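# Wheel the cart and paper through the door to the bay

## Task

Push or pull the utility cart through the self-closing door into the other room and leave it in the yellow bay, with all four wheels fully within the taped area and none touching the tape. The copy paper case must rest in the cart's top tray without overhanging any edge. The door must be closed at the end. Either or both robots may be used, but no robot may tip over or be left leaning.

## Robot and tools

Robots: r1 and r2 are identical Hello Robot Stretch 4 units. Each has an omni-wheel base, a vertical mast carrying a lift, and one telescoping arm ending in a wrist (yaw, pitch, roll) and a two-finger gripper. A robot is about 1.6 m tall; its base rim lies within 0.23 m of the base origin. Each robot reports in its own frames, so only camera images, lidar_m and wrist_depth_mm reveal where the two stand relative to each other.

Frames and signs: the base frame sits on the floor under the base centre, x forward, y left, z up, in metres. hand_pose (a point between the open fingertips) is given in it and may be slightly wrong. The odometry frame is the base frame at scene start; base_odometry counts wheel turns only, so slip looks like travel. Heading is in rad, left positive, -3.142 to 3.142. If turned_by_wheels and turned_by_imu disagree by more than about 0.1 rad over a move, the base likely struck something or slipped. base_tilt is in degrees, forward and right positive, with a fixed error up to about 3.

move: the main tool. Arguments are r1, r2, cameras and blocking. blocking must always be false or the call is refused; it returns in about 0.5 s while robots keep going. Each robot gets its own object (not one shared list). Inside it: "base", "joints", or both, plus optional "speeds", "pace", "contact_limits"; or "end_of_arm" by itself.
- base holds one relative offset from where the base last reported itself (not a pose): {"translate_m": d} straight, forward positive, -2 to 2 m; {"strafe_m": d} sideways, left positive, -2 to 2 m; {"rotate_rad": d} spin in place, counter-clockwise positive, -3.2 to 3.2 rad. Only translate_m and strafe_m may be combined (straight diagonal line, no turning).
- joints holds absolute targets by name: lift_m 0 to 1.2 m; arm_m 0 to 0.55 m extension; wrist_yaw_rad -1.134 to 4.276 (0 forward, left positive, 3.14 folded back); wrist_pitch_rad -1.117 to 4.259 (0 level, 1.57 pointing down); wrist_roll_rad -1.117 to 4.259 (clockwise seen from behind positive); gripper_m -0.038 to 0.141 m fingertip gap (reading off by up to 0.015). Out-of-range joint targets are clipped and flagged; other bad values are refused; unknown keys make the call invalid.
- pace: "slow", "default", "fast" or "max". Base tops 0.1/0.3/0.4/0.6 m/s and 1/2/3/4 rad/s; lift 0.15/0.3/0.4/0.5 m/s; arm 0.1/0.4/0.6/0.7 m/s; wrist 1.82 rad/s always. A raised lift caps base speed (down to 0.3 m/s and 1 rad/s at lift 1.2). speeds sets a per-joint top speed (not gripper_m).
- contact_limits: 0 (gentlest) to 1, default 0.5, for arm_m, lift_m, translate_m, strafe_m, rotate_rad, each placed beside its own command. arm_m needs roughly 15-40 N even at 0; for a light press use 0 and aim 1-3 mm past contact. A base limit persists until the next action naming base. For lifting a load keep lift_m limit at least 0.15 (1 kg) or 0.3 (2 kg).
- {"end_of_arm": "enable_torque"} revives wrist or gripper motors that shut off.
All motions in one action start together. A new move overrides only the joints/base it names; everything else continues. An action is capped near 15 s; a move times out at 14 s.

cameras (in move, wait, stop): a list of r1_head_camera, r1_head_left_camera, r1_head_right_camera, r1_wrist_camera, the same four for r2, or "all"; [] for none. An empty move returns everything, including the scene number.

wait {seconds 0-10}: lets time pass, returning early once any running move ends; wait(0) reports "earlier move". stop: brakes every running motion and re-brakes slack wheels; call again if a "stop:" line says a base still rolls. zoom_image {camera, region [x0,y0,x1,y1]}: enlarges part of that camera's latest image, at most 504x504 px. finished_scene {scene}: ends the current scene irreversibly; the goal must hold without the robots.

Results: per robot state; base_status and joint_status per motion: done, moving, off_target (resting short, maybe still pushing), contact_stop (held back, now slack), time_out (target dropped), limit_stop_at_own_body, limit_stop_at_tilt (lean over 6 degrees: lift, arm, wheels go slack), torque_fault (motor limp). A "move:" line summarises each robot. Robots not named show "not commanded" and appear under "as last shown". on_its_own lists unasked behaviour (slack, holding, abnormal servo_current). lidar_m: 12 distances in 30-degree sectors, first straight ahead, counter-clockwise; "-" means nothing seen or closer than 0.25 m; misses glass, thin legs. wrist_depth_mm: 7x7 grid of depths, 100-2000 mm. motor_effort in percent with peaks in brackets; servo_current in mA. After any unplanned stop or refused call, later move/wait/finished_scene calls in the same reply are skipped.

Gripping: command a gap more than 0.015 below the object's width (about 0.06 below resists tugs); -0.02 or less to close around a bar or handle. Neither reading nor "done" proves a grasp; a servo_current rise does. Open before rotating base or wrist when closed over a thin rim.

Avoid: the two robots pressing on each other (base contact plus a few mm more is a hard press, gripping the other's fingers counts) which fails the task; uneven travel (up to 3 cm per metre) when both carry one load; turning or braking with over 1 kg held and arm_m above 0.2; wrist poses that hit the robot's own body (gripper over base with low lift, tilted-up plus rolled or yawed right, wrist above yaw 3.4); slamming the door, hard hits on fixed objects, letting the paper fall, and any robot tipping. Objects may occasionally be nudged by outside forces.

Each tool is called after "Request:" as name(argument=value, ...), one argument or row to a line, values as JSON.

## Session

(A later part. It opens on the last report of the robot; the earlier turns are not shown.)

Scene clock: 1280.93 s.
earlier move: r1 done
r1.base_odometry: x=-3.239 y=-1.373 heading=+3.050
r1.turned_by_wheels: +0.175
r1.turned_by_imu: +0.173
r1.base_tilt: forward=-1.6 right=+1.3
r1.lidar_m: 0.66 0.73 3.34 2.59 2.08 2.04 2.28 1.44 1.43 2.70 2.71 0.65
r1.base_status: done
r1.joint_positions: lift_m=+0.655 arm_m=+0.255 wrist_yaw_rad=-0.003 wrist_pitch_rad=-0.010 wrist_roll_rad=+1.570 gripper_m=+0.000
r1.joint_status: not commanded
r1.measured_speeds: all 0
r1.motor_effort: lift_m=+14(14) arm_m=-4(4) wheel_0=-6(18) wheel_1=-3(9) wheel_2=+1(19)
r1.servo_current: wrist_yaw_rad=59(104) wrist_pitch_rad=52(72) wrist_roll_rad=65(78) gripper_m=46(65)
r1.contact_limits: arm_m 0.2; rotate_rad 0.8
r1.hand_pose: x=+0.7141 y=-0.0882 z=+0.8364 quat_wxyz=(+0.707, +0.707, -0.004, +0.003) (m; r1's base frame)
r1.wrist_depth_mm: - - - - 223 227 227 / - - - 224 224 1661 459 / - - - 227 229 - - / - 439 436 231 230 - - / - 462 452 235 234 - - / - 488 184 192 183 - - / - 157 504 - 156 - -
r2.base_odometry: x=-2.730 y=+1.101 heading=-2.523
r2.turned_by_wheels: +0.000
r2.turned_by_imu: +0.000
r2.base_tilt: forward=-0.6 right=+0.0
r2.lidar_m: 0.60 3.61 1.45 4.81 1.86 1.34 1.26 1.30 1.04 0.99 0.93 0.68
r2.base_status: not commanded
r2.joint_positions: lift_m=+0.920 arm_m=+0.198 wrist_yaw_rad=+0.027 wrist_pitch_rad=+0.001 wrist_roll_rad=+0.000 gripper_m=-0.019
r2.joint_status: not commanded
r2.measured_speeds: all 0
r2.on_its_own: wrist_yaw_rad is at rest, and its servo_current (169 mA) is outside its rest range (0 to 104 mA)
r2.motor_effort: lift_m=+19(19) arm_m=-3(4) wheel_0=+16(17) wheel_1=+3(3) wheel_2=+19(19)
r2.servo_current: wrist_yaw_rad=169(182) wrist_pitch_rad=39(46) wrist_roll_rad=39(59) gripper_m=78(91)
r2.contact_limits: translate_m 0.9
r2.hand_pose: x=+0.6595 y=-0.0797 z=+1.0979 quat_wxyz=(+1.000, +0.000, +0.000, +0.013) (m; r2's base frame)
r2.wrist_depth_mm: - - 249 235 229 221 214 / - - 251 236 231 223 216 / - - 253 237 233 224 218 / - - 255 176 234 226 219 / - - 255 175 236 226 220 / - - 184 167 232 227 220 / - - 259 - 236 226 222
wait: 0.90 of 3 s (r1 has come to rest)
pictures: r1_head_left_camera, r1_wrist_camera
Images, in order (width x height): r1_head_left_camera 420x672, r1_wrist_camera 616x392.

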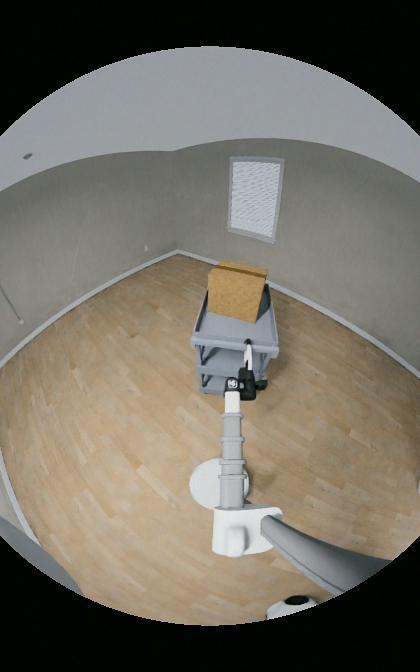

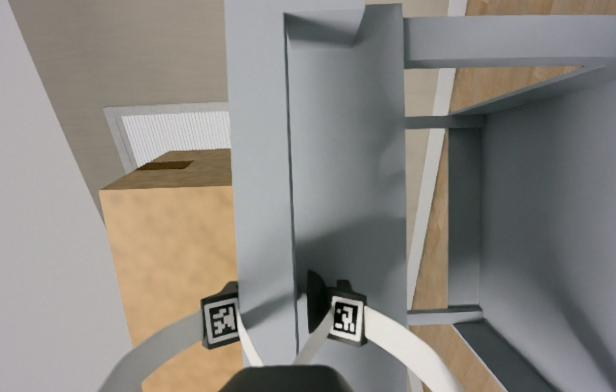

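Request:
move(
  blocking=false,
  r1={"base":{"strafe_m":-0.3},"pace":"slow","contact_limits":{"strafe_m":0.8}},
)

Request:
wait(
  seconds=5,
)

Request:
move(
  blocking=false,
  r1={"base":{"rotate_rad":0.28},"pace":"slow","contact_limits":{"rotate_rad":0.8}},
)

Request:
wait(
  seconds=3,
)

Request:
move(
  blocking=false,
  r1={"base":{"strafe_m":-0.3},"pace":"slow","contact_limits":{"strafe_m":0.8}},
)

Request:
wait(
  seconds=5,
  cameras=["r1_head_left_camera","r1_head_right_camera","r1_wrist_camera"],
)

Scene clock: 1287.50 s.
move: r1 moving
r1.base_odometry: x=-3.237 y=-1.358 heading=+3.051
r1.turned_by_wheels: +0.001
r1.turned_by_imu: +0.000
r1.base_tilt: forward=-1.6 right=+1.3
r1.lidar_m: 0.65 0.75 3.35 2.59 2.06 2.05 2.27 1.41 1.43 2.66 2.68 0.65
r1.base_status: strafe_m moving
r1.joint_positions: lift_m=+0.655 arm_m=+0.255 wrist_yaw_rad=-0.003 wrist_pitch_rad=-0.010 wrist_roll_rad=+1.570 gripper_m=+0.000
r1.joint_status: not commanded
r1.measured_speeds: translate_m=-0.001 strafe_m=-0.056 rotate_rad=+0.005 lift_m=+0.000 arm_m=+0.000 wrist_yaw_rad=+0.003 wrist_pitch_rad=+0.000 wrist_roll_rad=+0.000
r1.motor_effort: lift_m=+14(14) arm_m=-3(4) wheel_0=+11(11) wheel_1=-3(7) wheel_2=+0(1)
r1.servo_current: wrist_yaw_rad=46(65) wrist_pitch_rad=65(65) wrist_roll_rad=59(59) gripper_m=52(59)
r1.contact_limits: arm_m 0.2; strafe_m 0.8
r1.hand_pose: x=+0.7140 y=-0.0881 z=+0.8364 quat_wxyz=(+0.707, +0.707, -0.004, +0.003) (m; r1's base frame)
r1.wrist_depth_mm: - - - - 219 221 221 / - - - 219 220 1708 1182 / - - 634 224 224 - - / - 436 433 228 228 - - / - 462 459 231 232 - - / - 488 186 194 184 - - / - 158 504 145 157 - -
r2.base_odometry: x=-2.730 y=+1.101 heading=-2.523
r2.turned_by_wheels: +0.000
r2.turned_by_imu: +0.000
r2.base_tilt: forward=-0.6 right=+0.0
r2.lidar_m: 0.60 3.60 1.44 4.82 1.85 1.34 1.25 1.32 1.05 1.00 0.89 0.69
r2.base_status: not commanded
r2.joint_positions: lift_m=+0.920 arm_m=+0.198 wrist_yaw_rad=+0.027 wrist_pitch_rad=+0.001 wrist_roll_rad=+0.000 gripper_m=-0.019
r2.joint_status: not commanded
r2.measured_speeds: all 0
r2.motor_effort: lift_m=+19(19) arm_m=-4(4) wheel_0=+16(17) wheel_1=+3(3) wheel_2=+19(19)
r2.servo_current: wrist_yaw_rad=169(182) wrist_pitch_rad=33(46) wrist_roll_rad=46(59) gripper_m=85(91)
r2.contact_limits: translate_m 0.9
r2.hand_pose: x=+0.6595 y=-0.0797 z=+1.0979 quat_wxyz=(+1.000, +0.000, +0.000, +0.013) (m; r2's base frame)
r2.wrist_depth_mm: - - 250 234 229 221 216 / - - 251 236 232 223 216 / - - 253 238 232 225 217 / - - 255 177 235 227 218 / - - 257 175 236 226 220 / - - 185 168 233 227 220 / - - 260 - 236 227 222
pictures: none

Scene clock: 1291.13 s.
earlier move: r1 done
r1.base_odometry: x=-3.212 y=-1.074 heading=+3.051
r1.turned_by_wheels: +0.000
r1.turned_by_imu: +0.001
r1.base_tilt: forward=-1.6 right=+1.2
r1.lidar_m: 0.58 0.59 3.56 2.82 2.24 2.24 1.34 1.23 2.33 2.44 2.51 0.71
r1.base_status: done
r1.joint_positions: lift_m=+0.655 arm_m=+0.255 wrist_yaw_rad=+0.006 wrist_pitch_rad=-0.010 wrist_roll_rad=+1.570 gripper_m=+0.000
r1.joint_status: not commanded
r1.measured_speeds: all 0
r1.motor_effort: lift_m=+14(14) arm_m=+4(4) wheel_0=+7(20) wheel_1=-1(7) wheel_2=+3(6)
r1.servo_current: wrist_yaw_rad=46(72) wrist_pitch_rad=59(72) wrist_roll_rad=52(72) gripper_m=46(59)
r1.contact_limits: arm_m 0.2; strafe_m 0.8
r1.hand_pose: x=+0.7148 y=-0.0856 z=+0.8364 quat_wxyz=(+0.707, +0.707, -0.001, +0.006) (m; r1's base frame)
r1.wrist_depth_mm: - - - - - 1708 1229 / - - - - - 1708 1255 / - - - - 278 290 291 / - - - 258 259 1863 - / - - - 247 247 - - / - 433 189 191 183 - - / - 158 421 163 156 - -
r2.base_odometry: x=-2.730 y=+1.101 heading=-2.523
r2.turned_by_wheels: +0.000
r2.turned_by_imu: +0.001
r2.base_tilt: forward=-0.6 right=+0.0
r2.lidar_m: 0.59 1.51 1.36 4.80 1.83 1.34 1.25 1.31 1.06 0.98 0.93 0.69
r2.base_status: not commanded
r2.joint_positions: lift_m=+0.920 arm_m=+0.198 wrist_yaw_rad=+0.027 wrist_pitch_rad=+0.001 wrist_roll_rad=+0.000 gripper_m=-0.019
r2.joint_status: not commanded
r2.measured_speeds: all 0
r2.on_its_own: wrist_yaw_rad is at rest, and its servo_current (176 mA) is outside its rest range (0 to 104 mA)
r2.motor_effort: lift_m=+19(19) arm_m=-4(4) wheel_0=+16(17) wheel_1=+2(3) wheel_2=+19(19)
r2.servo_current: wrist_yaw_rad=176(182) wrist_pitch_rad=46(46) wrist_roll_rad=39(59) gripper_m=72(91)
r2.contact_limits: translate_m 0.9
r2.hand_pose: x=+0.6595 y=-0.0797 z=+1.0979 quat_wxyz=(+1.000, +0.000, +0.000, +0.013) (m; r2's base frame)
r2.wrist_depth_mm: - - 249 236 229 221 215 / - - 252 236 230 222 216 / - - 252 238 233 225 217 / - - 254 177 234 225 218 / - - 256 175 236 226 220 / - - 184 168 233 227 221 / - - 260 - 236 226 222
wait: 3.63 of 5 s (r1 has come to rest)
pictures: none

Scene clock: 1291.63 s.
move: r1 moving
r1.base_odometry: x=-3.211 y=-1.074 heading=-3.110
r1.turned_by_wheels: +0.122
r1.turned_by_imu: +0.119
r1.base_tilt: forward=-1.6 right=+1.3
r1.lidar_m: 0.59 3.58 3.59 2.61 2.23 2.23 1.34 1.22 2.32 2.56 2.46 0.70
r1.base_status: rotate_rad moving
r1.joint_positions: lift_m=+0.655 arm_m=+0.255 wrist_yaw_rad=-0.016 wrist_pitch_rad=-0.010 wrist_roll_rad=+1.570 gripper_m=+0.000
r1.joint_status: not commanded
r1.measured_speeds: translate_m=-0.003 strafe_m=+0.003 rotate_rad=+0.485 lift_m=+0.000 arm_m=+0.000 wrist_yaw_rad=-0.054 wrist_pitch_rad=+0.000 wrist_roll_rad=+0.000
r1.motor_effort: lift_m=+14(14) arm_m=+0(4) wheel_0=-16(17) wheel_1=-11(11) wheel_2=-19(19)
r1.servo_current: wrist_yaw_rad=91(91) wrist_pitch_rad=52(65) wrist_roll_rad=39(72) gripper_m=52(52)
r1.contact_limits: arm_m 0.2; rotate_rad 0.8
r1.hand_pose: x=+0.7128 y=-0.0920 z=+0.8364 quat_wxyz=(+0.707, +0.707, -0.009, -0.002) (m; r1's base frame)
r1.wrist_depth_mm: - - - 218 - 1661 1255 / - - - - 277 279 278 / - - - 258 265 1808 1281 / - - - 249 251 - - / - - 591 236 240 - - / - 436 185 190 181 - - / - 160 424 168 220 - -
r2.base_odometry: x=-2.730 y=+1.101 heading=-2.523
r2.turned_by_wheels: +0.000
r2.turned_by_imu: +0.000
r2.base_tilt: forward=-0.7 right=+0.0
r2.lidar_m: 0.61 1.49 1.36 4.81 1.83 1.33 1.26 1.31 1.06 0.97 0.92 0.68
r2.base_status: not commanded
r2.joint_positions: lift_m=+0.920 arm_m=+0.198 wrist_yaw_rad=+0.027 wrist_pitch_rad=+0.001 wrist_roll_rad=+0.000 gripper_m=-0.019
r2.joint_status: not commanded
r2.measured_speeds: all 0
r2.motor_effort: lift_m=+19(19) arm_m=-4(4) wheel_0=+16(17) wheel_1=+3(3) wheel_2=+19(19)
r2.servo_current: wrist_yaw_rad=169(195) wrist_pitch_rad=39(46) wrist_roll_rad=39(59) gripper_m=78(78)
r2.contact_limits: translate_m 0.9
r2.hand_pose: x=+0.6595 y=-0.0797 z=+1.0979 quat_wxyz=(+1.000, +0.000, +0.000, +0.013) (m; r2's base frame)
r2.wrist_depth_mm: - - 250 235 229 222 215 / - - 251 236 232 223 216 / - - 253 238 233 224 217 / - - 255 177 234 225 218 / - - 256 175 236 225 220 / - - 185 167 233 227 221 / - - 260 - 236 225 222
pictures: none

Scene clock: 1292.47 s.
earlier move: r1 done
r1.base_odometry: x=-3.212 y=-1.074 heading=-2.953
r1.turned_by_wheels: +0.158
r1.turned_by_imu: +0.145
r1.base_tilt: forward=-1.6 right=+1.3
r1.lidar_m: 0.65 0.75 3.61 2.44 2.23 2.25 1.37 1.25 2.29 2.69 2.47 0.67
r1.base_status: done
r1.joint_positions: lift_m=+0.655 arm_m=+0.255 wrist_yaw_rad=+0.003 wrist_pitch_rad=-0.010 wrist_roll_rad=+1.570 gripper_m=+0.000
r1.joint_status: not commanded
r1.measured_speeds: all 0
r1.motor_effort: lift_m=+14(14) arm_m=-4(4) wheel_0=-2(17) wheel_1=-4(12) wheel_2=+3(24)
r1.servo_current: wrist_yaw_rad=39(117) wrist_pitch_rad=59(65) wrist_roll_rad=39(72) gripper_m=39(52)
r1.contact_limits: arm_m 0.2; rotate_rad 0.8
r1.hand_pose: x=+0.7145 y=-0.0867 z=+0.8364 quat_wxyz=(+0.707, +0.707, -0.003, +0.004) (m; r1's base frame)
r1.wrist_depth_mm: - - - 208 208 214 216 / - - - 213 213 - - / - 544 477 219 218 - - / - 439 433 224 224 - - / - 473 469 230 231 - - / - - 186 191 183 - - / - - 535 162 156 597 -
r2.base_odometry: x=-2.730 y=+1.101 heading=-2.523
r2.turned_by_wheels: +0.000
r2.turned_by_imu: +0.000
r2.base_tilt: forward=-0.6 right=+0.0
r2.lidar_m: 0.63 1.50 1.36 4.82 1.84 1.32 1.26 1.33 1.03 0.99 0.91 0.68
r2.base_status: not commanded
r2.joint_positions: lift_m=+0.920 arm_m=+0.198 wrist_yaw_rad=+0.027 wrist_pitch_rad=+0.001 wrist_roll_rad=+0.000 gripper_m=-0.019
r2.joint_status: not commanded
r2.measured_speeds: all 0
r2.on_its_own: wrist_yaw_rad is at rest, and its servo_current (156 mA) is outside its rest range (0 to 104 mA)
r2.motor_effort: lift_m=+19(19) arm_m=-3(4) wheel_0=+16(17) wheel_1=+3(3) wheel_2=+19(19)
r2.servo_current: wrist_yaw_rad=156(195) wrist_pitch_rad=33(46) wrist_roll_rad=46(65) gripper_m=78(91)
r2.contact_limits: translate_m 0.9
r2.hand_pose: x=+0.6595 y=-0.0797 z=+1.0979 quat_wxyz=(+1.000, +0.000, +0.000, +0.013) (m; r2's base frame)
r2.wrist_depth_mm: - - 249 235 229 222 215 / - - 251 237 231 223 215 / - - 253 237 233 224 216 / - - 255 176 235 226 218 / - - 256 174 236 225 220 / - - 184 167 233 226 221 / - - 260 - 236 227 222
wait: 0.83 of 3 s (r1 has come to rest)
pictures: none

Scene clock: 1292.97 s.
move: r1 moving
r1.base_odometry: x=-3.214 y=-1.060 heading=-2.952
r1.turned_by_wheels: +0.001
r1.turned_by_imu: +0.001
r1.base_tilt: forward=-1.6 right=+1.2
r1.lidar_m: 0.66 0.74 3.63 2.42 2.25 2.28 1.33 1.22 2.29 2.69 2.45 0.65
r1.base_status: strafe_m moving
r1.joint_positions: lift_m=+0.655 arm_m=+0.255 wrist_yaw_rad=+0.004 wrist_pitch_rad=-0.010 wrist_roll_rad=+1.570 gripper_m=+0.000
r1.joint_status: not commanded
r1.measured_speeds: translate_m=+0.000 strafe_m=-0.055 rotate_rad=+0.002 lift_m=+0.000 arm_m=+0.000 wrist_yaw_rad=+0.009 wrist_pitch_rad=+0.000 wrist_roll_rad=+0.000
r1.motor_effort: lift_m=+14(14) arm_m=-4(4) wheel_0=+13(13) wheel_1=-4(8) wheel_2=+3(3)
r1.servo_current: wrist_yaw_rad=52(59) wrist_pitch_rad=59(59) wrist_roll_rad=46(59) gripper_m=46(52)
r1.contact_limits: arm_m 0.2; strafe_m 0.8
r1.hand_pose: x=+0.7146 y=-0.0864 z=+0.8364 quat_wxyz=(+0.707, +0.707, -0.002, +0.005) (m; r1's base frame)
r1.wrist_depth_mm: - - - 205 206 209 213 / - - - 210 211 1708 - / - 521 466 217 217 - - / - 436 436 222 223 - - / - 473 466 231 231 - - / - - 187 203 184 - - / - - 530 145 167 - -
r2.base_odometry: x=-2.730 y=+1.101 heading=-2.523
r2.turned_by_wheels: +0.000
r2.turned_by_imu: +0.000
r2.base_tilt: forward=-0.6 right=+0.0
r2.lidar_m: 0.59 1.47 1.35 4.79 1.83 1.33 1.27 1.32 1.05 0.98 0.90 0.70
r2.base_status: not commanded
r2.joint_positions: lift_m=+0.920 arm_m=+0.198 wrist_yaw_rad=+0.027 wrist_pitch_rad=+0.001 wrist_roll_rad=+0.000 gripper_m=-0.019
r2.joint_status: not commanded
r2.measured_speeds: all 0
r2.motor_effort: lift_m=+19(19) arm_m=-3(4) wheel_0=+16(17) wheel_1=+3(3) wheel_2=+19(19)
r2.servo_current: wrist_yaw_rad=163(176) wrist_pitch_rad=39(46) wrist_roll_rad=52(59) gripper_m=78(85)
r2.contact_limits: translate_m 0.9
r2.hand_pose: x=+0.6595 y=-0.0797 z=+1.0979 quat_wxyz=(+1.000, +0.000, +0.000, +0.013) (m; r2's base frame)
r2.wrist_depth_mm: - - 250 234 229 221 215 / - - 252 236 231 223 216 / - - 253 237 232 224 217 / - - 255 177 234 226 218 / - - 257 175 236 225 220 / - - 185 167 234 227 220 / - - 259 - 237 226 222
pictures: none

Scene clock: 1296.60 s.
earlier move: r1 done
r1.base_odometry: x=-3.268 y=-0.780 heading=-2.952
r1.turned_by_wheels: +0.000
r1.turned_by_imu: +0.001
r1.base_tilt: forward=-1.6 right=+1.3
r1.lidar_m: 0.58 0.59 3.81 2.68 2.48 1.41 1.14 1.42 2.06 2.44 2.23 0.73
r1.base_status: done
r1.joint_positions: lift_m=+0.655 arm_m=+0.255 wrist_yaw_rad=+0.006 wrist_pitch_rad=-0.010 wrist_roll_rad=+1.570 gripper_m=+0.000
r1.joint_status: not commanded
r1.measured_speeds: all 0
r1.motor_effort: lift_m=+14(14) arm_m=-4(4) wheel_0=+7(18) wheel_1=-1(8) wheel_2=+6(8)
r1.servo_current: wrist_yaw_rad=78(78) wrist_pitch_rad=59(65) wrist_roll_rad=59(65) gripper_m=46(52)
r1.contact_limits: arm_m 0.2; strafe_m 0.8
r1.hand_pose: x=+0.7148 y=-0.0857 z=+0.8364 quat_wxyz=(+0.707, +0.707, -0.001, +0.006) (m; r1's base frame)
r1.wrist_depth_mm: - - - - - 1708 1255 / - - - - 289 1618 1205 / - - - - 281 1618 1205 / - - - 258 258 - - / - - - 248 247 831 - / - 439 188 191 183 - - / - 427 427 - 165 - -
r2.base_odometry: x=-2.730 y=+1.101 heading=-2.523
r2.turned_by_wheels: +0.000
r2.turned_by_imu: +0.001
r2.base_tilt: forward=-0.6 right=+0.1
r2.lidar_m: 0.59 1.39 1.46 4.80 1.83 1.31 1.26 1.30 1.03 0.98 0.90 0.70
r2.base_status: not commanded
r2.joint_positions: lift_m=+0.920 arm_m=+0.198 wrist_yaw_rad=+0.027 wrist_pitch_rad=+0.001 wrist_roll_rad=+0.000 gripper_m=-0.019
r2.joint_status: not commanded
r2.measured_speeds: all 0
r2.on_its_own: wrist_yaw_rad is at rest, and its servo_current (169 mA) is outside its rest range (0 to 104 mA)
r2.motor_effort: lift_m=+19(19) arm_m=-3(4) wheel_0=+16(17) wheel_1=+3(3) wheel_2=+19(19)
r2.servo_current: wrist_yaw_rad=169(182) wrist_pitch_rad=39(46) wrist_roll_rad=39(59) gripper_m=78(85)
r2.contact_limits: translate_m 0.9
r2.hand_pose: x=+0.6595 y=-0.0797 z=+1.0979 quat_wxyz=(+1.000, +0.000, +0.000, +0.013) (m; r2's base frame)
r2.wrist_depth_mm: - - 251 235 231 221 215 / - - 252 236 231 223 215 / - - 253 237 233 224 217 / - - 255 177 235 226 219 / - - 256 175 236 225 220 / - - 184 167 232 227 220 / - - 260 - 237 226 222
wait: 3.63 of 5 s (r1 has come to rest)
pictures: r1_head_left_camera, r1_head_right_camera, r1_wrist_camera
Images, in order (width x height): r1_head_left_camera 420x672, r1_head_right_camera 420x672, r1_wrist_camera 616x392.

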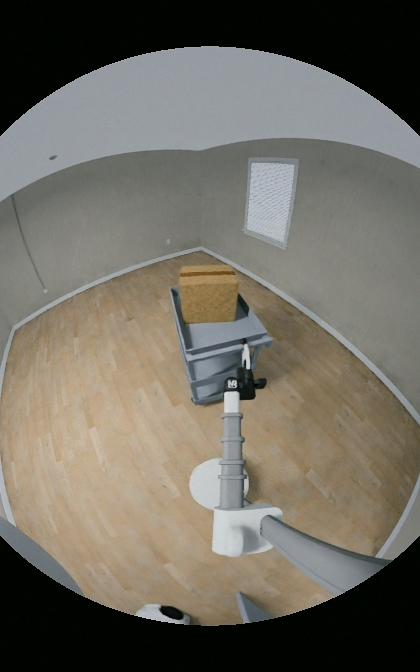

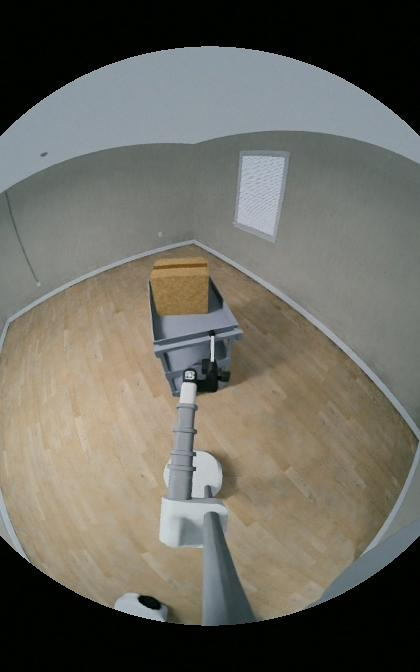

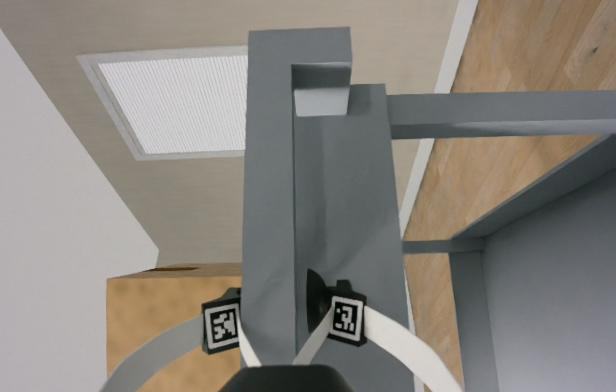

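Request:
move(
  blocking=false,
  r1={"base":{"rotate_rad":0.42},"pace":"slow","contact_limits":{"rotate_rad":0.8}},
)

Request:
wait(
  seconds=3,
)

Request:
move(
  blocking=false,
  r1={"joints":{"gripper_m":0.141}},
)

Request:
wait(
  seconds=2,
  cameras=["r1_head_left_camera","r1_wrist_camera"],
)

Scene clock: 1306.03 s.
move: r1 moving
r1.base_odometry: x=-3.268 y=-0.780 heading=-2.830
r1.turned_by_wheels: +0.122
r1.turned_by_imu: +0.120
r1.base_tilt: forward=-1.7 right=+1.3
r1.lidar_m: 0.60 3.76 3.52 2.58 2.45 1.37 1.14 2.07 2.12 2.34 2.22 0.70
r1.base_status: rotate_rad moving
r1.joint_positions: lift_m=+0.655 arm_m=+0.255 wrist_yaw_rad=-0.015 wrist_pitch_rad=-0.010 wrist_roll_rad=+1.570 gripper_m=+0.000
r1.joint_status: not commanded
r1.measured_speeds: translate_m=-0.003 strafe_m=+0.000 rotate_rad=+0.483 lift_m=+0.000 arm_m=+0.000 wrist_yaw_rad=-0.059 wrist_pitch_rad=+0.000 wrist_roll_rad=+0.000
r1.motor_effort: lift_m=+14(14) arm_m=+0(4) wheel_0=-17(17) wheel_1=-12(12) wheel_2=-18(18)
r1.servo_current: wrist_yaw_rad=85(85) wrist_pitch_rad=59(72) wrist_roll_rad=59(59) gripper_m=39(52)
r1.contact_limits: arm_m 0.2; rotate_rad 0.8
r1.hand_pose: x=+0.7129 y=-0.0919 z=+0.8364 quat_wxyz=(+0.707, +0.707, -0.009, -0.002) (m; r1's base frame)
r1.wrist_depth_mm: - - - - - 1808 1229 / - - - - 281 282 281 / - - - 258 264 1808 1281 / - - - 249 251 - - / - - 477 237 240 - - / - 433 185 190 181 - - / - 160 433 168 220 - -
r2.base_odometry: x=-2.730 y=+1.101 heading=-2.523
r2.turned_by_wheels: +0.000
r2.turned_by_imu: +0.000
r2.base_tilt: forward=-0.7 right=+0.0
r2.lidar_m: 0.58 1.40 1.44 4.82 1.83 1.34 1.25 1.29 1.03 0.99 0.90 0.70
r2.base_status: not commanded
r2.joint_positions: lift_m=+0.920 arm_m=+0.198 wrist_yaw_rad=+0.027 wrist_pitch_rad=+0.001 wrist_roll_rad=+0.000 gripper_m=-0.019
r2.joint_status: not commanded
r2.measured_speeds: all 0
r2.motor_effort: lift_m=+19(19) arm_m=-3(4) wheel_0=+16(17) wheel_1=+3(3) wheel_2=+18(19)
r2.servo_current: wrist_yaw_rad=163(182) wrist_pitch_rad=33(46) wrist_roll_rad=46(52) gripper_m=78(85)
r2.contact_limits: translate_m 0.9
r2.hand_pose: x=+0.6595 y=-0.0797 z=+1.0979 quat_wxyz=(+1.000, +0.000, +0.000, +0.013) (m; r2's base frame)
r2.wrist_depth_mm: - - 249 235 229 221 214 / - - 251 236 231 223 216 / - - 254 236 233 224 217 / - - 254 177 234 225 218 / - - 257 175 234 226 220 / - - 185 167 233 228 221 / - - 260 - 236 227 222
pictures: none

Scene clock: 1307.13 s.
earlier move: r1 done
r1.base_odometry: x=-3.268 y=-0.780 heading=-2.532
r1.turned_by_wheels: +0.297
r1.turned_by_imu: +0.282
r1.base_tilt: forward=-1.6 right=+1.3
r1.lidar_m: 0.68 3.76 2.87 2.47 2.48 1.22 1.13 2.07 2.37 2.21 2.24 0.59
r1.base_status: done
r1.joint_positions: lift_m=+0.655 arm_m=+0.255 wrist_yaw_rad=+0.002 wrist_pitch_rad=-0.010 wrist_roll_rad=+1.570 gripper_m=+0.000
r1.joint_status: not commanded
r1.measured_speeds: all 0
r1.motor_effort: lift_m=+14(14) arm_m=+4(4) wheel_0=-6(19) wheel_1=-2(13) wheel_2=-1(25)
r1.servo_current: wrist_yaw_rad=65(98) wrist_pitch_rad=52(72) wrist_roll_rad=52(65) gripper_m=39(52)
r1.contact_limits: arm_m 0.2; rotate_rad 0.8
r1.hand_pose: x=+0.7145 y=-0.0867 z=+0.8364 quat_wxyz=(+0.707, +0.707, -0.003, +0.004) (m; r1's base frame)
r1.wrist_depth_mm: - - 121 169 174 - - / - 389 392 185 183 - - / - 413 407 196 196 - - / - 469 459 207 208 - - / - - 517 222 225 - - / - - 185 191 183 1921 - / - - - 161 157 1499 -
r2.base_odometry: x=-2.730 y=+1.101 heading=-2.523
r2.turned_by_wheels: +0.000
r2.turned_by_imu: +0.000
r2.base_tilt: forward=-0.7 right=+0.0
r2.lidar_m: 0.60 1.39 1.48 4.81 1.84 1.32 1.24 1.32 1.04 0.98 0.89 0.69
r2.base_status: not commanded
r2.joint_positions: lift_m=+0.920 arm_m=+0.198 wrist_yaw_rad=+0.027 wrist_pitch_rad=+0.001 wrist_roll_rad=+0.000 gripper_m=-0.019
r2.joint_status: not commanded
r2.measured_speeds: all 0
r2.on_its_own: wrist_yaw_rad is at rest, and its servo_current (169 mA) is outside its rest range (0 to 104 mA)
r2.motor_effort: lift_m=+19(19) arm_m=-3(4) wheel_0=+16(17) wheel_1=+2(3) wheel_2=+19(19)
r2.servo_current: wrist_yaw_rad=169(182) wrist_pitch_rad=39(46) wrist_roll_rad=46(59) gripper_m=78(85)
r2.contact_limits: translate_m 0.9
r2.hand_pose: x=+0.6595 y=-0.0797 z=+1.0979 quat_wxyz=(+1.000, +0.000, +0.000, +0.013) (m; r2's base frame)
r2.wrist_depth_mm: - - 250 234 230 221 214 / - - 252 236 231 222 216 / - - 252 238 232 224 216 / - - 253 177 235 226 218 / - - 257 175 236 225 221 / - - 184 167 233 226 221 / - - 260 - 236 226 223
wait: 1.10 of 3 s (r1 has come to rest)
pictures: none

Scene clock: 1307.63 s.
move: r1 moving
r1.base_odometry: x=-3.268 y=-0.780 heading=-2.532
r1.turned_by_wheels: +0.000
r1.turned_by_imu: +0.000
r1.base_tilt: forward=-1.6 right=+1.2
r1.lidar_m: 0.69 3.74 2.89 2.48 2.50 1.24 1.13 2.09 2.39 2.22 2.24 0.60
r1.base_status: not commanded
r1.joint_positions: lift_m=+0.655 arm_m=+0.255 wrist_yaw_rad=+0.001 wrist_pitch_rad=-0.010 wrist_roll_rad=+1.570 gripper_m=+0.019
r1.joint_status: gripper_m moving
r1.measured_speeds: all 0
r1.motor_effort: lift_m=+14(14) arm_m=+4(4) wheel_0=-5(7) wheel_1=-1(2) wheel_2=-1(2)
r1.servo_current: wrist_yaw_rad=46(59) wrist_pitch_rad=52(59) wrist_roll_rad=52(65) gripper_m=78(85)
r1.contact_limits: arm_m 0.2; rotate_rad 0.8
r1.hand_pose: x=+0.7144 y=-0.0870 z=+0.8364 quat_wxyz=(+0.707, +0.707, -0.003, +0.004) (m; r1's base frame)
r1.wrist_depth_mm: - - 123 174 176 - - / - 392 389 187 186 - - / - 410 407 199 199 - - / - 477 452 209 213 - - / - - 517 224 226 - - / - - 186 195 187 1808 - / - - - 158 162 1537 -
r2.base_odometry: x=-2.730 y=+1.101 heading=-2.523
r2.turned_by_wheels: +0.000
r2.turned_by_imu: +0.000
r2.base_tilt: forward=-0.6 right=+0.0
r2.lidar_m: 0.59 1.39 1.48 4.81 1.83 1.30 1.26 1.29 1.03 0.98 0.90 0.70
r2.base_status: not commanded
r2.joint_positions: lift_m=+0.920 arm_m=+0.198 wrist_yaw_rad=+0.027 wrist_pitch_rad=+0.001 wrist_roll_rad=+0.000 gripper_m=-0.019
r2.joint_status: not commanded
r2.measured_speeds: all 0
r2.motor_effort: lift_m=+19(19) arm_m=-4(4) wheel_0=+17(17) wheel_1=+3(3) wheel_2=+18(19)
r2.servo_current: wrist_yaw_rad=169(176) wrist_pitch_rad=39(46) wrist_roll_rad=52(52) gripper_m=72(85)
r2.contact_limits: translate_m 0.9
r2.hand_pose: x=+0.6595 y=-0.0797 z=+1.0979 quat_wxyz=(+1.000, +0.000, +0.000, +0.013) (m; r2's base frame)
r2.wrist_depth_mm: - - 250 234 229 220 214 / - - 252 236 232 222 216 / - - 253 237 233 224 216 / - - 254 177 235 226 218 / - - 255 175 236 225 220 / - - 184 168 232 226 221 / - - 260 - 237 226 222
pictures: none

Scene clock: 1309.47 s.
earlier move: r1 done
r1.base_odometry: x=-3.268 y=-0.780 heading=-2.532
r1.turned_by_wheels: +0.000
r1.turned_by_imu: +0.000
r1.base_tilt: forward=-1.6 right=+1.3
r1.lidar_m: 0.68 3.76 2.87 2.48 2.48 1.22 1.14 2.07 2.38 2.22 2.24 0.61
r1.base_status: not commanded
r1.joint_positions: lift_m=+0.655 arm_m=+0.255 wrist_yaw_rad=+0.001 wrist_pitch_rad=-0.005 wrist_roll_rad=+1.570 gripper_m=+0.141
r1.joint_status: all done
r1.measured_speeds: all 0
r1.motor_effort: lift_m=+14(14) arm_m=+4(4) wheel_0=-3(7) wheel_1=-1(2) wheel_2=-2(2)
r1.servo_current: wrist_yaw_rad=59(72) wrist_pitch_rad=39(59) wrist_roll_rad=46(65) gripper_m=39(104)
r1.contact_limits: arm_m 0.2; rotate_rad 0.8
r1.hand_pose: x=+0.7144 y=-0.0870 z=+0.8350 quat_wxyz=(+0.707, +0.707, -0.001, +0.002) (m; r1's base frame)
r1.wrist_depth_mm: - - 121 176 177 - - / - 394 130 189 187 - - / - 415 407 200 200 - - / - 459 452 213 214 - - / - 549 508 227 230 - - / - - 189 244 191 1863 - / - - - 146 267 1537 -
r2.base_odometry: x=-2.730 y=+1.101 heading=-2.523
r2.turned_by_wheels: +0.000
r2.turned_by_imu: +0.000
r2.base_tilt: forward=-0.6 right=+0.0
r2.lidar_m: 0.61 1.40 1.46 4.81 1.84 1.34 1.26 1.29 1.03 0.98 0.91 0.67
r2.base_status: not commanded
r2.joint_positions: lift_m=+0.920 arm_m=+0.198 wrist_yaw_rad=+0.027 wrist_pitch_rad=+0.001 wrist_roll_rad=+0.000 gripper_m=-0.019
r2.joint_status: not commanded
r2.measured_speeds: all 0
r2.on_its_own: wrist_yaw_rad is at rest, and its servo_current (169 mA) is outside its rest range (0 to 104 mA)
r2.motor_effort: lift_m=+19(19) arm_m=-4(4) wheel_0=+16(17) wheel_1=+3(3) wheel_2=+19(19)
r2.servo_current: wrist_yaw_rad=169(189) wrist_pitch_rad=46(46) wrist_roll_rad=52(65) gripper_m=72(85)
r2.contact_limits: translate_m 0.9
r2.hand_pose: x=+0.6595 y=-0.0797 z=+1.0979 quat_wxyz=(+1.000, +0.000, +0.000, +0.013) (m; r2's base frame)
r2.wrist_depth_mm: - - 250 235 229 221 215 / - - 252 236 231 224 216 / - - 254 237 234 224 217 / - - 254 177 234 226 219 / - - 256 174 236 226 220 / - - 184 167 233 227 221 / - - 260 - 236 226 222
wait: 1.83 of 2 s (r1 has come to rest)
pictures: r1_head_left_camera, r1_wrist_camera
Images, in order (width x height): r1_head_left_camera 420x672, r1_wrist_camera 616x392.

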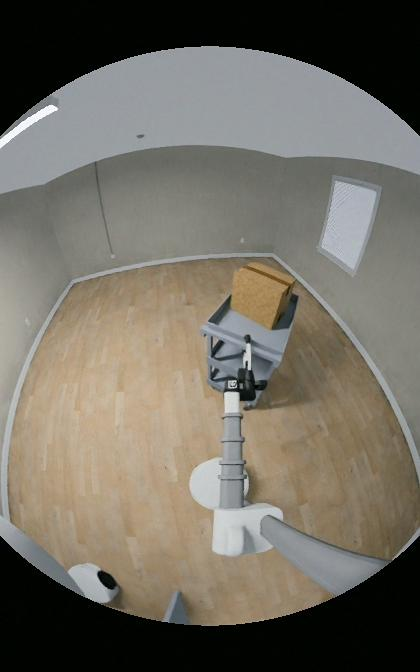

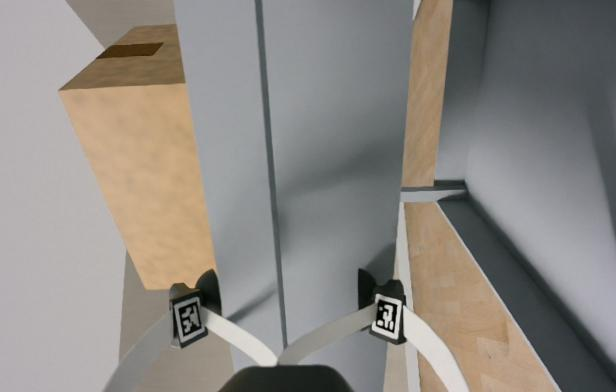

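Request:
move(
  blocking=false,
  r1={"joints":{"gripper_m":0.0}},
)

Request:
wait(
  seconds=2,
  cameras=["r2_head_left_camera","r2_head_right_camera","r1_head_right_camera"],
)

Scene clock: 1321.40 s.
move: r1 moving
r1.base_odometry: x=-3.268 y=-0.780 heading=-2.532
r1.turned_by_wheels: +0.000
r1.turned_by_imu: +0.000
r1.base_tilt: forward=-1.5 right=+1.3
r1.lidar_m: 0.64 3.72 2.87 2.49 2.50 1.21 1.15 2.07 2.38 2.23 2.24 0.61
r1.base_status: not commanded
r1.joint_positions: lift_m=+0.655 arm_m=+0.255 wrist_yaw_rad=+0.001 wrist_pitch_rad=-0.005 wrist_roll_rad=+1.570 gripper_m=+0.130
r1.joint_status: gripper_m moving
r1.measured_speeds: all 0
r1.motor_effort: lift_m=+14(14) arm_m=+4(4) wheel_0=-3(3) wheel_1=-1(1) wheel_2=-1(2)
r1.servo_current: wrist_yaw_rad=52(59) wrist_pitch_rad=39(52) wrist_roll_rad=59(59) gripper_m=65(85)
r1.contact_limits: arm_m 0.2; rotate_rad 0.8
r1.hand_pose: x=+0.7144 y=-0.0870 z=+0.8350 quat_wxyz=(+0.707, +0.707, -0.001, +0.002) (m; r1's base frame)
r1.wrist_depth_mm: - - 121 176 176 - - / - 392 131 189 188 - - / - 413 410 200 200 - - / - 462 455 214 215 - - / - 544 508 228 231 - - / - - 189 245 190 1863 - / - - - 146 267 1499 -
r2.base_odometry: x=-2.730 y=+1.101 heading=-2.523
r2.turned_by_wheels: +0.000
r2.turned_by_imu: +0.000
r2.base_tilt: forward=-0.7 right=+0.1
r2.lidar_m: 0.61 1.40 1.47 4.83 1.81 1.30 1.26 1.31 1.05 1.00 0.93 0.68
r2.base_status: not commanded
r2.joint_positions: lift_m=+0.920 arm_m=+0.198 wrist_yaw_rad=+0.027 wrist_pitch_rad=+0.001 wrist_roll_rad=+0.000 gripper_m=-0.019
r2.joint_status: not commanded
r2.measured_speeds: all 0
r2.motor_effort: lift_m=+19(19) arm_m=-3(4) wheel_0=+16(17) wheel_1=+2(3) wheel_2=+19(19)
r2.servo_current: wrist_yaw_rad=176(189) wrist_pitch_rad=39(46) wrist_roll_rad=52(59) gripper_m=78(78)
r2.contact_limits: translate_m 0.9
r2.hand_pose: x=+0.6595 y=-0.0797 z=+1.0979 quat_wxyz=(+1.000, +0.000, +0.000, +0.013) (m; r2's base frame)
r2.wrist_depth_mm: - - 250 236 230 221 215 / - - 253 237 231 223 216 / - - 253 237 233 224 217 / - - 255 177 234 225 218 / - - 257 175 236 227 220 / - - 185 168 233 227 220 / - - 260 - 237 226 222
pictures: none

Scene clock: 1323.23 s.
earlier move: r1 done
r1.base_odometry: x=-3.268 y=-0.780 heading=-2.532
r1.turned_by_wheels: +0.000
r1.turned_by_imu: +0.000
r1.base_tilt: forward=-1.6 right=+1.3
r1.lidar_m: 0.68 3.77 2.86 2.49 2.49 1.22 1.12 2.08 2.38 2.23 2.22 0.58
r1.base_status: not commanded
r1.joint_positions: lift_m=+0.655 arm_m=+0.255 wrist_yaw_rad=+0.001 wrist_pitch_rad=-0.007 wrist_roll_rad=+1.570 gripper_m=+0.001
r1.joint_status: all done
r1.measured_speeds: all 0
r1.motor_effort: lift_m=+14(14) arm_m=-1(4) wheel_0=-3(3) wheel_1=-1(1) wheel_2=-2(2)
r1.servo_current: wrist_yaw_rad=52(65) wrist_pitch_rad=52(59) wrist_roll_rad=52(72) gripper_m=59(143)
r1.contact_limits: arm_m 0.2; rotate_rad 0.8
r1.hand_pose: x=+0.7144 y=-0.0870 z=+0.8356 quat_wxyz=(+0.707, +0.707, -0.002, +0.003) (m; r1's base frame)
r1.wrist_depth_mm: - - 119 170 172 - - / - 387 379 183 183 - - / - 415 404 196 195 - - / - 473 452 206 210 - - / - - 525 223 226 - - / - - 186 191 184 1921 - / - 158 - 143 147 1661 1366
r2.base_odometry: x=-2.730 y=+1.101 heading=-2.523
r2.turned_by_wheels: +0.000
r2.turned_by_imu: +0.000
r2.base_tilt: forward=-0.7 right=+0.1
r2.lidar_m: 0.61 1.40 1.47 4.80 1.84 1.34 1.25 1.30 1.03 1.00 0.91 0.68
r2.base_status: not commanded
r2.joint_positions: lift_m=+0.920 arm_m=+0.198 wrist_yaw_rad=+0.027 wrist_pitch_rad=+0.001 wrist_roll_rad=+0.000 gripper_m=-0.019
r2.joint_status: not commanded
r2.measured_speeds: all 0
r2.on_its_own: wrist_yaw_rad is at rest, and its servo_current (169 mA) is outside its rest range (0 to 104 mA)
r2.motor_effort: lift_m=+19(19) arm_m=-3(4) wheel_0=+16(17) wheel_1=+3(3) wheel_2=+19(19)
r2.servo_current: wrist_yaw_rad=169(195) wrist_pitch_rad=39(46) wrist_roll_rad=52(65) gripper_m=72(85)
r2.contact_limits: translate_m 0.9
r2.hand_pose: x=+0.6595 y=-0.0797 z=+1.0979 quat_wxyz=(+1.000, +0.000, +0.000, +0.013) (m; r2's base frame)
r2.wrist_depth_mm: - - 249 235 229 220 215 / - - 252 236 231 222 216 / - - 252 237 232 224 218 / - - 256 177 233 225 218 / - - 256 175 236 226 220 / - - 184 168 233 227 220 / - - 260 - 236 227 221
wait: 1.83 of 2 s (r1 has come to rest)
pictures: r1_head_right_camera, r2_head_left_camera, r2_head_right_camera
Images, in order (width x height): r1_head_right_camera 420x672, r2_head_left_camera 420x672, r2_head_right_camera 420x672.

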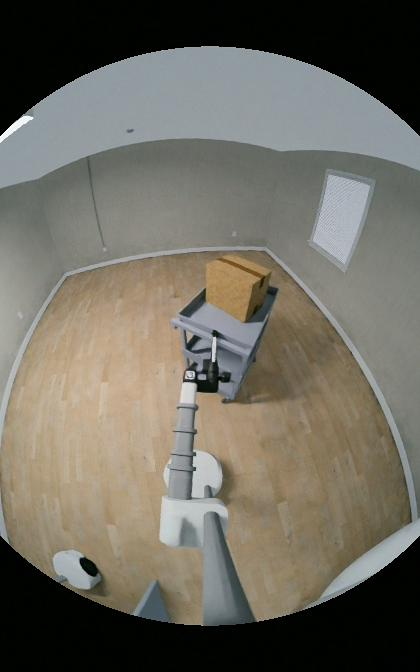

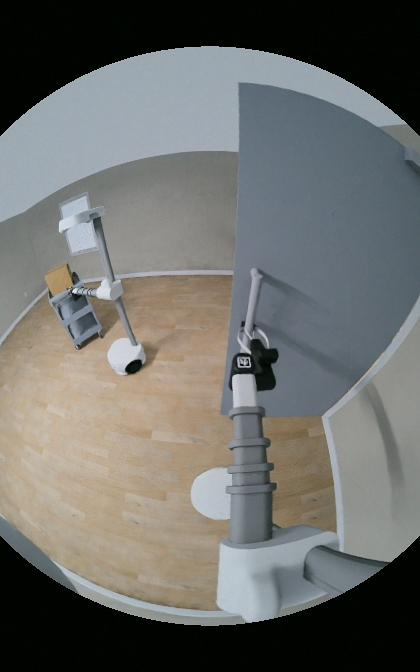

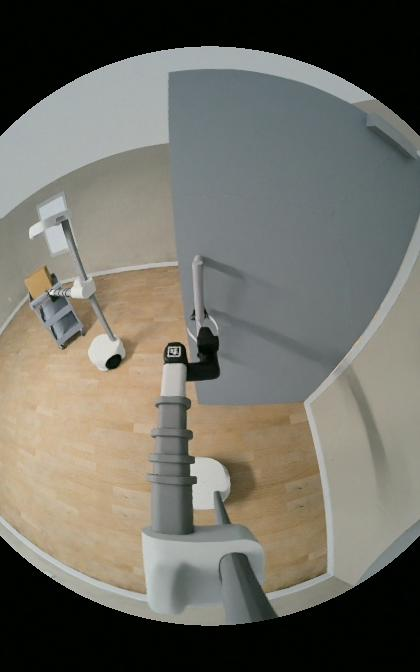

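Request:
move(
  blocking=false,
  r1={"base":{"translate_m":-0.6,"strafe_m":-0.2},"pace":"slow","contact_limits":{"translate_m":0.8}},
)

Request:
wait(
  seconds=9,
  cameras=["r1_head_left_camera","r1_head_right_camera","r2_head_left_camera"],
)

Scene clock: 1343.90 s.
move: r1 moving
r1.base_odometry: x=-3.261 y=-0.769 heading=-2.533
r1.turned_by_wheels: -0.001
r1.turned_by_imu: -0.001
r1.base_tilt: forward=-1.6 right=+1.3
r1.lidar_m: 0.65 3.76 2.88 2.47 2.48 1.19 1.12 2.05 2.34 2.22 2.22 0.62
r1.base_status: translate_m moving; strafe_m moving
r1.joint_positions: lift_m=+0.655 arm_m=+0.255 wrist_yaw_rad=+0.001 wrist_pitch_rad=-0.008 wrist_roll_rad=+1.570 gripper_m=+0.001
r1.joint_status: not commanded
r1.measured_speeds: translate_m=-0.050 strafe_m=-0.016 rotate_rad=-0.001 lift_m=+0.000 arm_m=+0.000 wrist_yaw_rad=+0.000 wrist_pitch_rad=-0.002 wrist_roll_rad=+0.000
r1.motor_effort: lift_m=+14(14) arm_m=-4(4) wheel_0=-9(10) wheel_1=-8(9) wheel_2=+8(10)
r1.servo_current: wrist_yaw_rad=52(59) wrist_pitch_rad=52(52) wrist_roll_rad=52(59) gripper_m=65(65)
r1.contact_limits: arm_m 0.2; translate_m 0.8
r1.hand_pose: x=+0.7144 y=-0.0870 z=+0.8358 quat_wxyz=(+0.707, +0.707, -0.002, +0.003) (m; r1's base frame)
r1.wrist_depth_mm: - - 121 173 175 - - / - 394 387 186 186 - - / - 418 410 198 198 - - / - 477 469 211 213 - - / - - 530 230 231 - - / - - 183 191 183 1863 - / - - - - 146 1661 1366
r2.base_odometry: x=-2.730 y=+1.101 heading=-2.523
r2.turned_by_wheels: +0.000
r2.turned_by_imu: +0.000
r2.base_tilt: forward=-0.6 right=+0.0
r2.lidar_m: 0.60 1.40 1.47 4.81 1.83 1.30 1.26 1.33 1.04 0.98 0.92 0.66
r2.base_status: not commanded
r2.joint_positions: lift_m=+0.920 arm_m=+0.198 wrist_yaw_rad=+0.027 wrist_pitch_rad=+0.001 wrist_roll_rad=+0.000 gripper_m=-0.019
r2.joint_status: not commanded
r2.measured_speeds: all 0
r2.motor_effort: lift_m=+19(19) arm_m=-4(4) wheel_0=+16(17) wheel_1=+3(3) wheel_2=+19(19)
r2.servo_current: wrist_yaw_rad=176(176) wrist_pitch_rad=39(46) wrist_roll_rad=52(59) gripper_m=78(85)
r2.contact_limits: translate_m 0.9
r2.hand_pose: x=+0.6595 y=-0.0797 z=+1.0979 quat_wxyz=(+1.000, +0.000, +0.000, +0.013) (m; r2's base frame)
r2.wrist_depth_mm: - - 250 235 230 222 214 / - - 252 236 231 223 216 / - - 253 237 232 224 217 / - - 255 177 233 226 218 / - - 256 175 236 225 220 / - - 185 168 232 226 220 / - - 260 - 237 226 221
pictures: none

Scene clock: 1350.97 s.
earlier move: r1 done
r1.base_odometry: x=-2.891 y=-0.273 heading=-2.532
r1.turned_by_wheels: +0.001
r1.turned_by_imu: -0.001
r1.base_tilt: forward=-1.6 right=+1.3
r1.lidar_m: 0.54 0.58 2.92 2.54 0.87 0.67 1.24 1.43 1.67 2.18 2.19 0.74
r1.base_status: done
r1.joint_positions: lift_m=+0.655 arm_m=+0.255 wrist_yaw_rad=+0.004 wrist_pitch_rad=-0.008 wrist_roll_rad=+1.570 gripper_m=+0.001
r1.joint_status: not commanded
r1.measured_speeds: all 0
r1.motor_effort: lift_m=+14(14) arm_m=-3(4) wheel_0=+1(14) wheel_1=-1(10) wheel_2=+6(11)
r1.servo_current: wrist_yaw_rad=65(78) wrist_pitch_rad=52(65) wrist_roll_rad=52(78) gripper_m=52(65)
r1.contact_limits: arm_m 0.2; translate_m 0.8
r1.hand_pose: x=+0.7147 y=-0.0861 z=+0.8358 quat_wxyz=(+0.707, +0.707, -0.001, +0.004) (m; r1's base frame)
r1.wrist_depth_mm: - - - - - 1808 1229 / - - - - - 1576 1160 / - - - - 312 1576 1229 / - - - - 279 1863 - / - - - 253 254 - - / - 439 190 191 183 - - / - 158 413 184 166 - -
r2.base_odometry: x=-2.730 y=+1.101 heading=-2.523
r2.turned_by_wheels: +0.000
r2.turned_by_imu: +0.001
r2.base_tilt: forward=-0.6 right=+0.1
r2.lidar_m: 0.59 1.15 1.72 4.80 1.80 1.30 1.27 1.30 1.04 0.98 0.92 0.68
r2.base_status: not commanded
r2.joint_positions: lift_m=+0.920 arm_m=+0.198 wrist_yaw_rad=+0.027 wrist_pitch_rad=+0.001 wrist_roll_rad=+0.000 gripper_m=-0.019
r2.joint_status: not commanded
r2.measured_speeds: all 0
r2.on_its_own: wrist_yaw_rad is at rest, and its servo_current (176 mA) is outside its rest range (0 to 104 mA)
r2.motor_effort: lift_m=+19(19) arm_m=-3(4) wheel_0=+16(17) wheel_1=+3(3) wheel_2=+19(19)
r2.servo_current: wrist_yaw_rad=176(189) wrist_pitch_rad=39(46) wrist_roll_rad=52(59) gripper_m=85(85)
r2.contact_limits: translate_m 0.9
r2.hand_pose: x=+0.6595 y=-0.0797 z=+1.0979 quat_wxyz=(+1.000, +0.000, +0.000, +0.013) (m; r2's base frame)
r2.wrist_depth_mm: - - 250 235 229 221 215 / - - 252 236 231 223 216 / - - 252 236 232 224 217 / - - 255 177 233 225 218 / - - 256 175 236 226 220 / - - 181 167 233 228 221 / - - 260 - 236 226 221
wait: 7.07 of 9 s (r1 has come to rest)
pictures: r1_head_left_camera, r1_head_right_camera, r2_head_left_camera
Images, in order (width x height): r1_head_left_camera 420x672, r1_head_right_camera 420x672, r2_head_left_camera 420x672.

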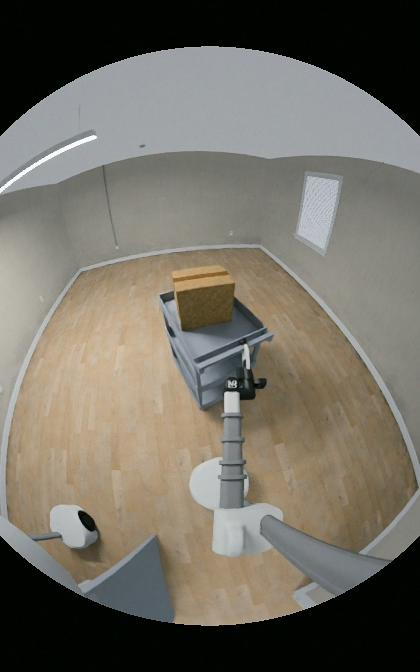

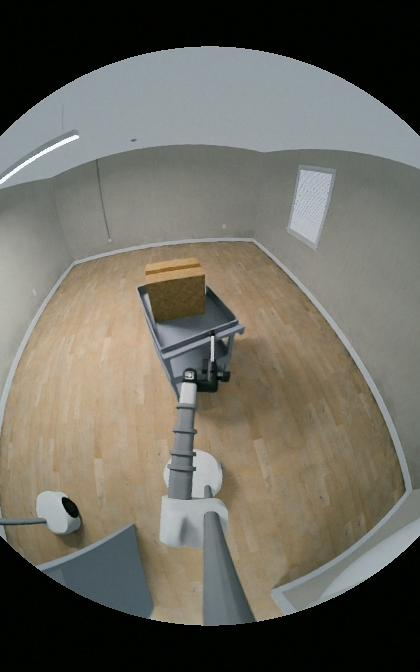

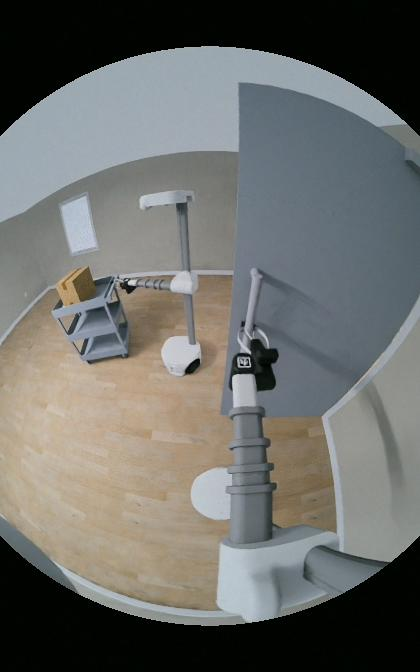

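Request:
move(
  blocking=false,
  r1={"base":{"translate_m":-0.6},"pace":"slow","contact_limits":{"translate_m":0.8}},
)

Request:
wait(
  seconds=9,
  cameras=["r1_head_left_camera","r1_head_right_camera"],
)

Scene clock: 1358.13 s.
move: r1 moving
r1.base_odometry: x=-2.880 y=-0.266 heading=-2.531
r1.turned_by_wheels: +0.001
r1.turned_by_imu: +0.001
r1.base_tilt: forward=-1.6 right=+1.3
r1.lidar_m: 0.56 0.58 2.89 2.51 0.91 0.67 1.28 1.43 1.66 2.17 2.18 0.75
r1.base_status: translate_m moving
r1.joint_positions: lift_m=+0.655 arm_m=+0.255 wrist_yaw_rad=+0.004 wrist_pitch_rad=-0.008 wrist_roll_rad=+1.570 gripper_m=+0.001
r1.joint_status: not commanded
r1.measured_speeds: translate_m=-0.049 strafe_m=+0.000 rotate_rad=-0.001 lift_m=+0.000 arm_m=+0.000 wrist_yaw_rad=+0.000 wrist_pitch_rad=+0.000 wrist_roll_rad=+0.000
r1.motor_effort: lift_m=+14(14) arm_m=-4(4) wheel_0=-1(4) wheel_1=-5(5) wheel_2=+13(13)
r1.servo_current: wrist_yaw_rad=72(72) wrist_pitch_rad=46(59) wrist_roll_rad=46(65) gripper_m=52(59)
r1.contact_limits: arm_m 0.2; translate_m 0.8
r1.hand_pose: x=+0.7147 y=-0.0861 z=+0.8358 quat_wxyz=(+0.707, +0.707, -0.001, +0.004) (m; r1's base frame)
r1.wrist_depth_mm: - - - - - 1808 1229 / - - - - - 1618 1205 / - - - - 312 1618 1205 / - - - - 282 1921 - / - - - 253 257 - - / - 439 189 192 183 - - / - 415 415 182 166 - -
r2.base_odometry: x=-2.730 y=+1.101 heading=-2.523
r2.turned_by_wheels: +0.000
r2.turned_by_imu: +0.000
r2.base_tilt: forward=-0.7 right=+0.0
r2.lidar_m: 0.60 1.13 1.70 4.82 1.85 1.33 1.26 1.31 1.04 0.98 0.88 0.68
r2.base_status: not commanded
r2.joint_positions: lift_m=+0.920 arm_m=+0.198 wrist_yaw_rad=+0.027 wrist_pitch_rad=+0.001 wrist_roll_rad=+0.000 gripper_m=-0.019
r2.joint_status: not commanded
r2.measured_speeds: all 0
r2.motor_effort: lift_m=+19(19) arm_m=-4(4) wheel_0=+16(17) wheel_1=+3(3) wheel_2=+19(19)
r2.servo_current: wrist_yaw_rad=163(182) wrist_pitch_rad=39(46) wrist_roll_rad=39(52) gripper_m=78(85)
r2.contact_limits: translate_m 0.9
r2.hand_pose: x=+0.6595 y=-0.0797 z=+1.0979 quat_wxyz=(+1.000, +0.000, +0.000, +0.013) (m; r2's base frame)
r2.wrist_depth_mm: - - 250 235 230 221 214 / - - 252 236 230 222 215 / - - 254 237 233 224 218 / - - 254 177 235 225 219 / - - 255 175 236 226 220 / - - 180 168 234 227 221 / - - 260 - 237 225 222
pictures: none

Scene clock: 1364.90 s.
earlier move: r1 done
r1.base_odometry: x=-2.399 y=+0.071 heading=-2.532
r1.turned_by_wheels: -0.001
r1.turned_by_imu: -0.003
r1.base_tilt: forward=-1.6 right=+1.3
r1.lidar_m: 0.51 0.61 2.78 0.39 0.41 0.50 3.80 0.95 0.95 1.75 2.32 0.77
r1.base_status: done
r1.joint_positions: lift_m=+0.655 arm_m=+0.255 wrist_yaw_rad=+0.001 wrist_pitch_rad=-0.008 wrist_roll_rad=+1.570 gripper_m=+0.001
r1.joint_status: not commanded
r1.measured_speeds: all 0
r1.motor_effort: lift_m=+14(14) arm_m=-4(4) wheel_0=-6(11) wheel_1=-3(8) wheel_2=+3(13)
r1.servo_current: wrist_yaw_rad=33(78) wrist_pitch_rad=46(65) wrist_roll_rad=59(85) gripper_m=59(65)
r1.contact_limits: arm_m 0.2; translate_m 0.8
r1.hand_pose: x=+0.7144 y=-0.0871 z=+0.8358 quat_wxyz=(+0.707, +0.707, -0.002, +0.003) (m; r1's base frame)
r1.wrist_depth_mm: - - - - - 1756 1255 / - - - 314 - 1808 1255 / - - - - 351 353 353 / - - - - - 1863 1366 / - - - 257 268 1921 - / - - 188 193 234 - - / - 158 402 183 166 - -
r2.base_odometry: x=-2.730 y=+1.101 heading=-2.523
r2.turned_by_wheels: +0.000
r2.turned_by_imu: +0.001
r2.base_tilt: forward=-0.7 right=+0.0
r2.lidar_m: 0.59 1.20 1.28 4.82 1.84 1.32 1.26 1.32 1.05 0.98 0.93 0.70
r2.base_status: not commanded
r2.joint_positions: lift_m=+0.920 arm_m=+0.198 wrist_yaw_rad=+0.027 wrist_pitch_rad=+0.001 wrist_roll_rad=+0.000 gripper_m=-0.019
r2.joint_status: not commanded
r2.measured_speeds: all 0
r2.on_its_own: wrist_yaw_rad is at rest, and its servo_current (169 mA) is outside its rest range (0 to 104 mA)
r2.motor_effort: lift_m=+19(19) arm_m=-4(4) wheel_0=+16(17) wheel_1=+3(3) wheel_2=+19(19)
r2.servo_current: wrist_yaw_rad=169(189) wrist_pitch_rad=39(52) wrist_roll_rad=39(65) gripper_m=78(91)
r2.contact_limits: translate_m 0.9
r2.hand_pose: x=+0.6595 y=-0.0797 z=+1.0979 quat_wxyz=(+1.000, +0.000, +0.000, +0.013) (m; r2's base frame)
r2.wrist_depth_mm: - - 249 235 229 220 215 / - - 251 236 231 223 216 / - - 252 236 232 224 217 / - - 254 177 234 226 219 / 946 - 257 175 236 225 220 / 904 917 185 167 233 228 220 / - - 260 - 236 226 222
wait: 6.77 of 9 s (r1 has come to rest)
pictures: r1_head_left_camera, r1_head_right_camera
Images, in order (width x height): r1_head_left_camera 420x672, r1_head_right_camera 420x672.

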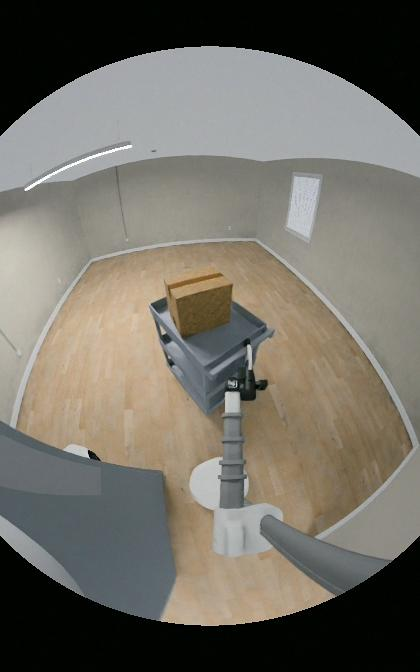

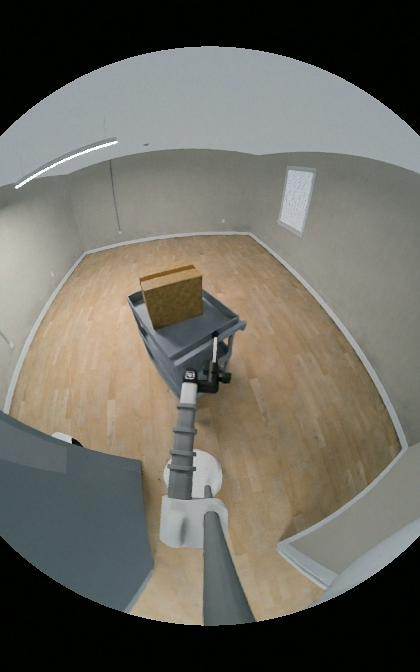

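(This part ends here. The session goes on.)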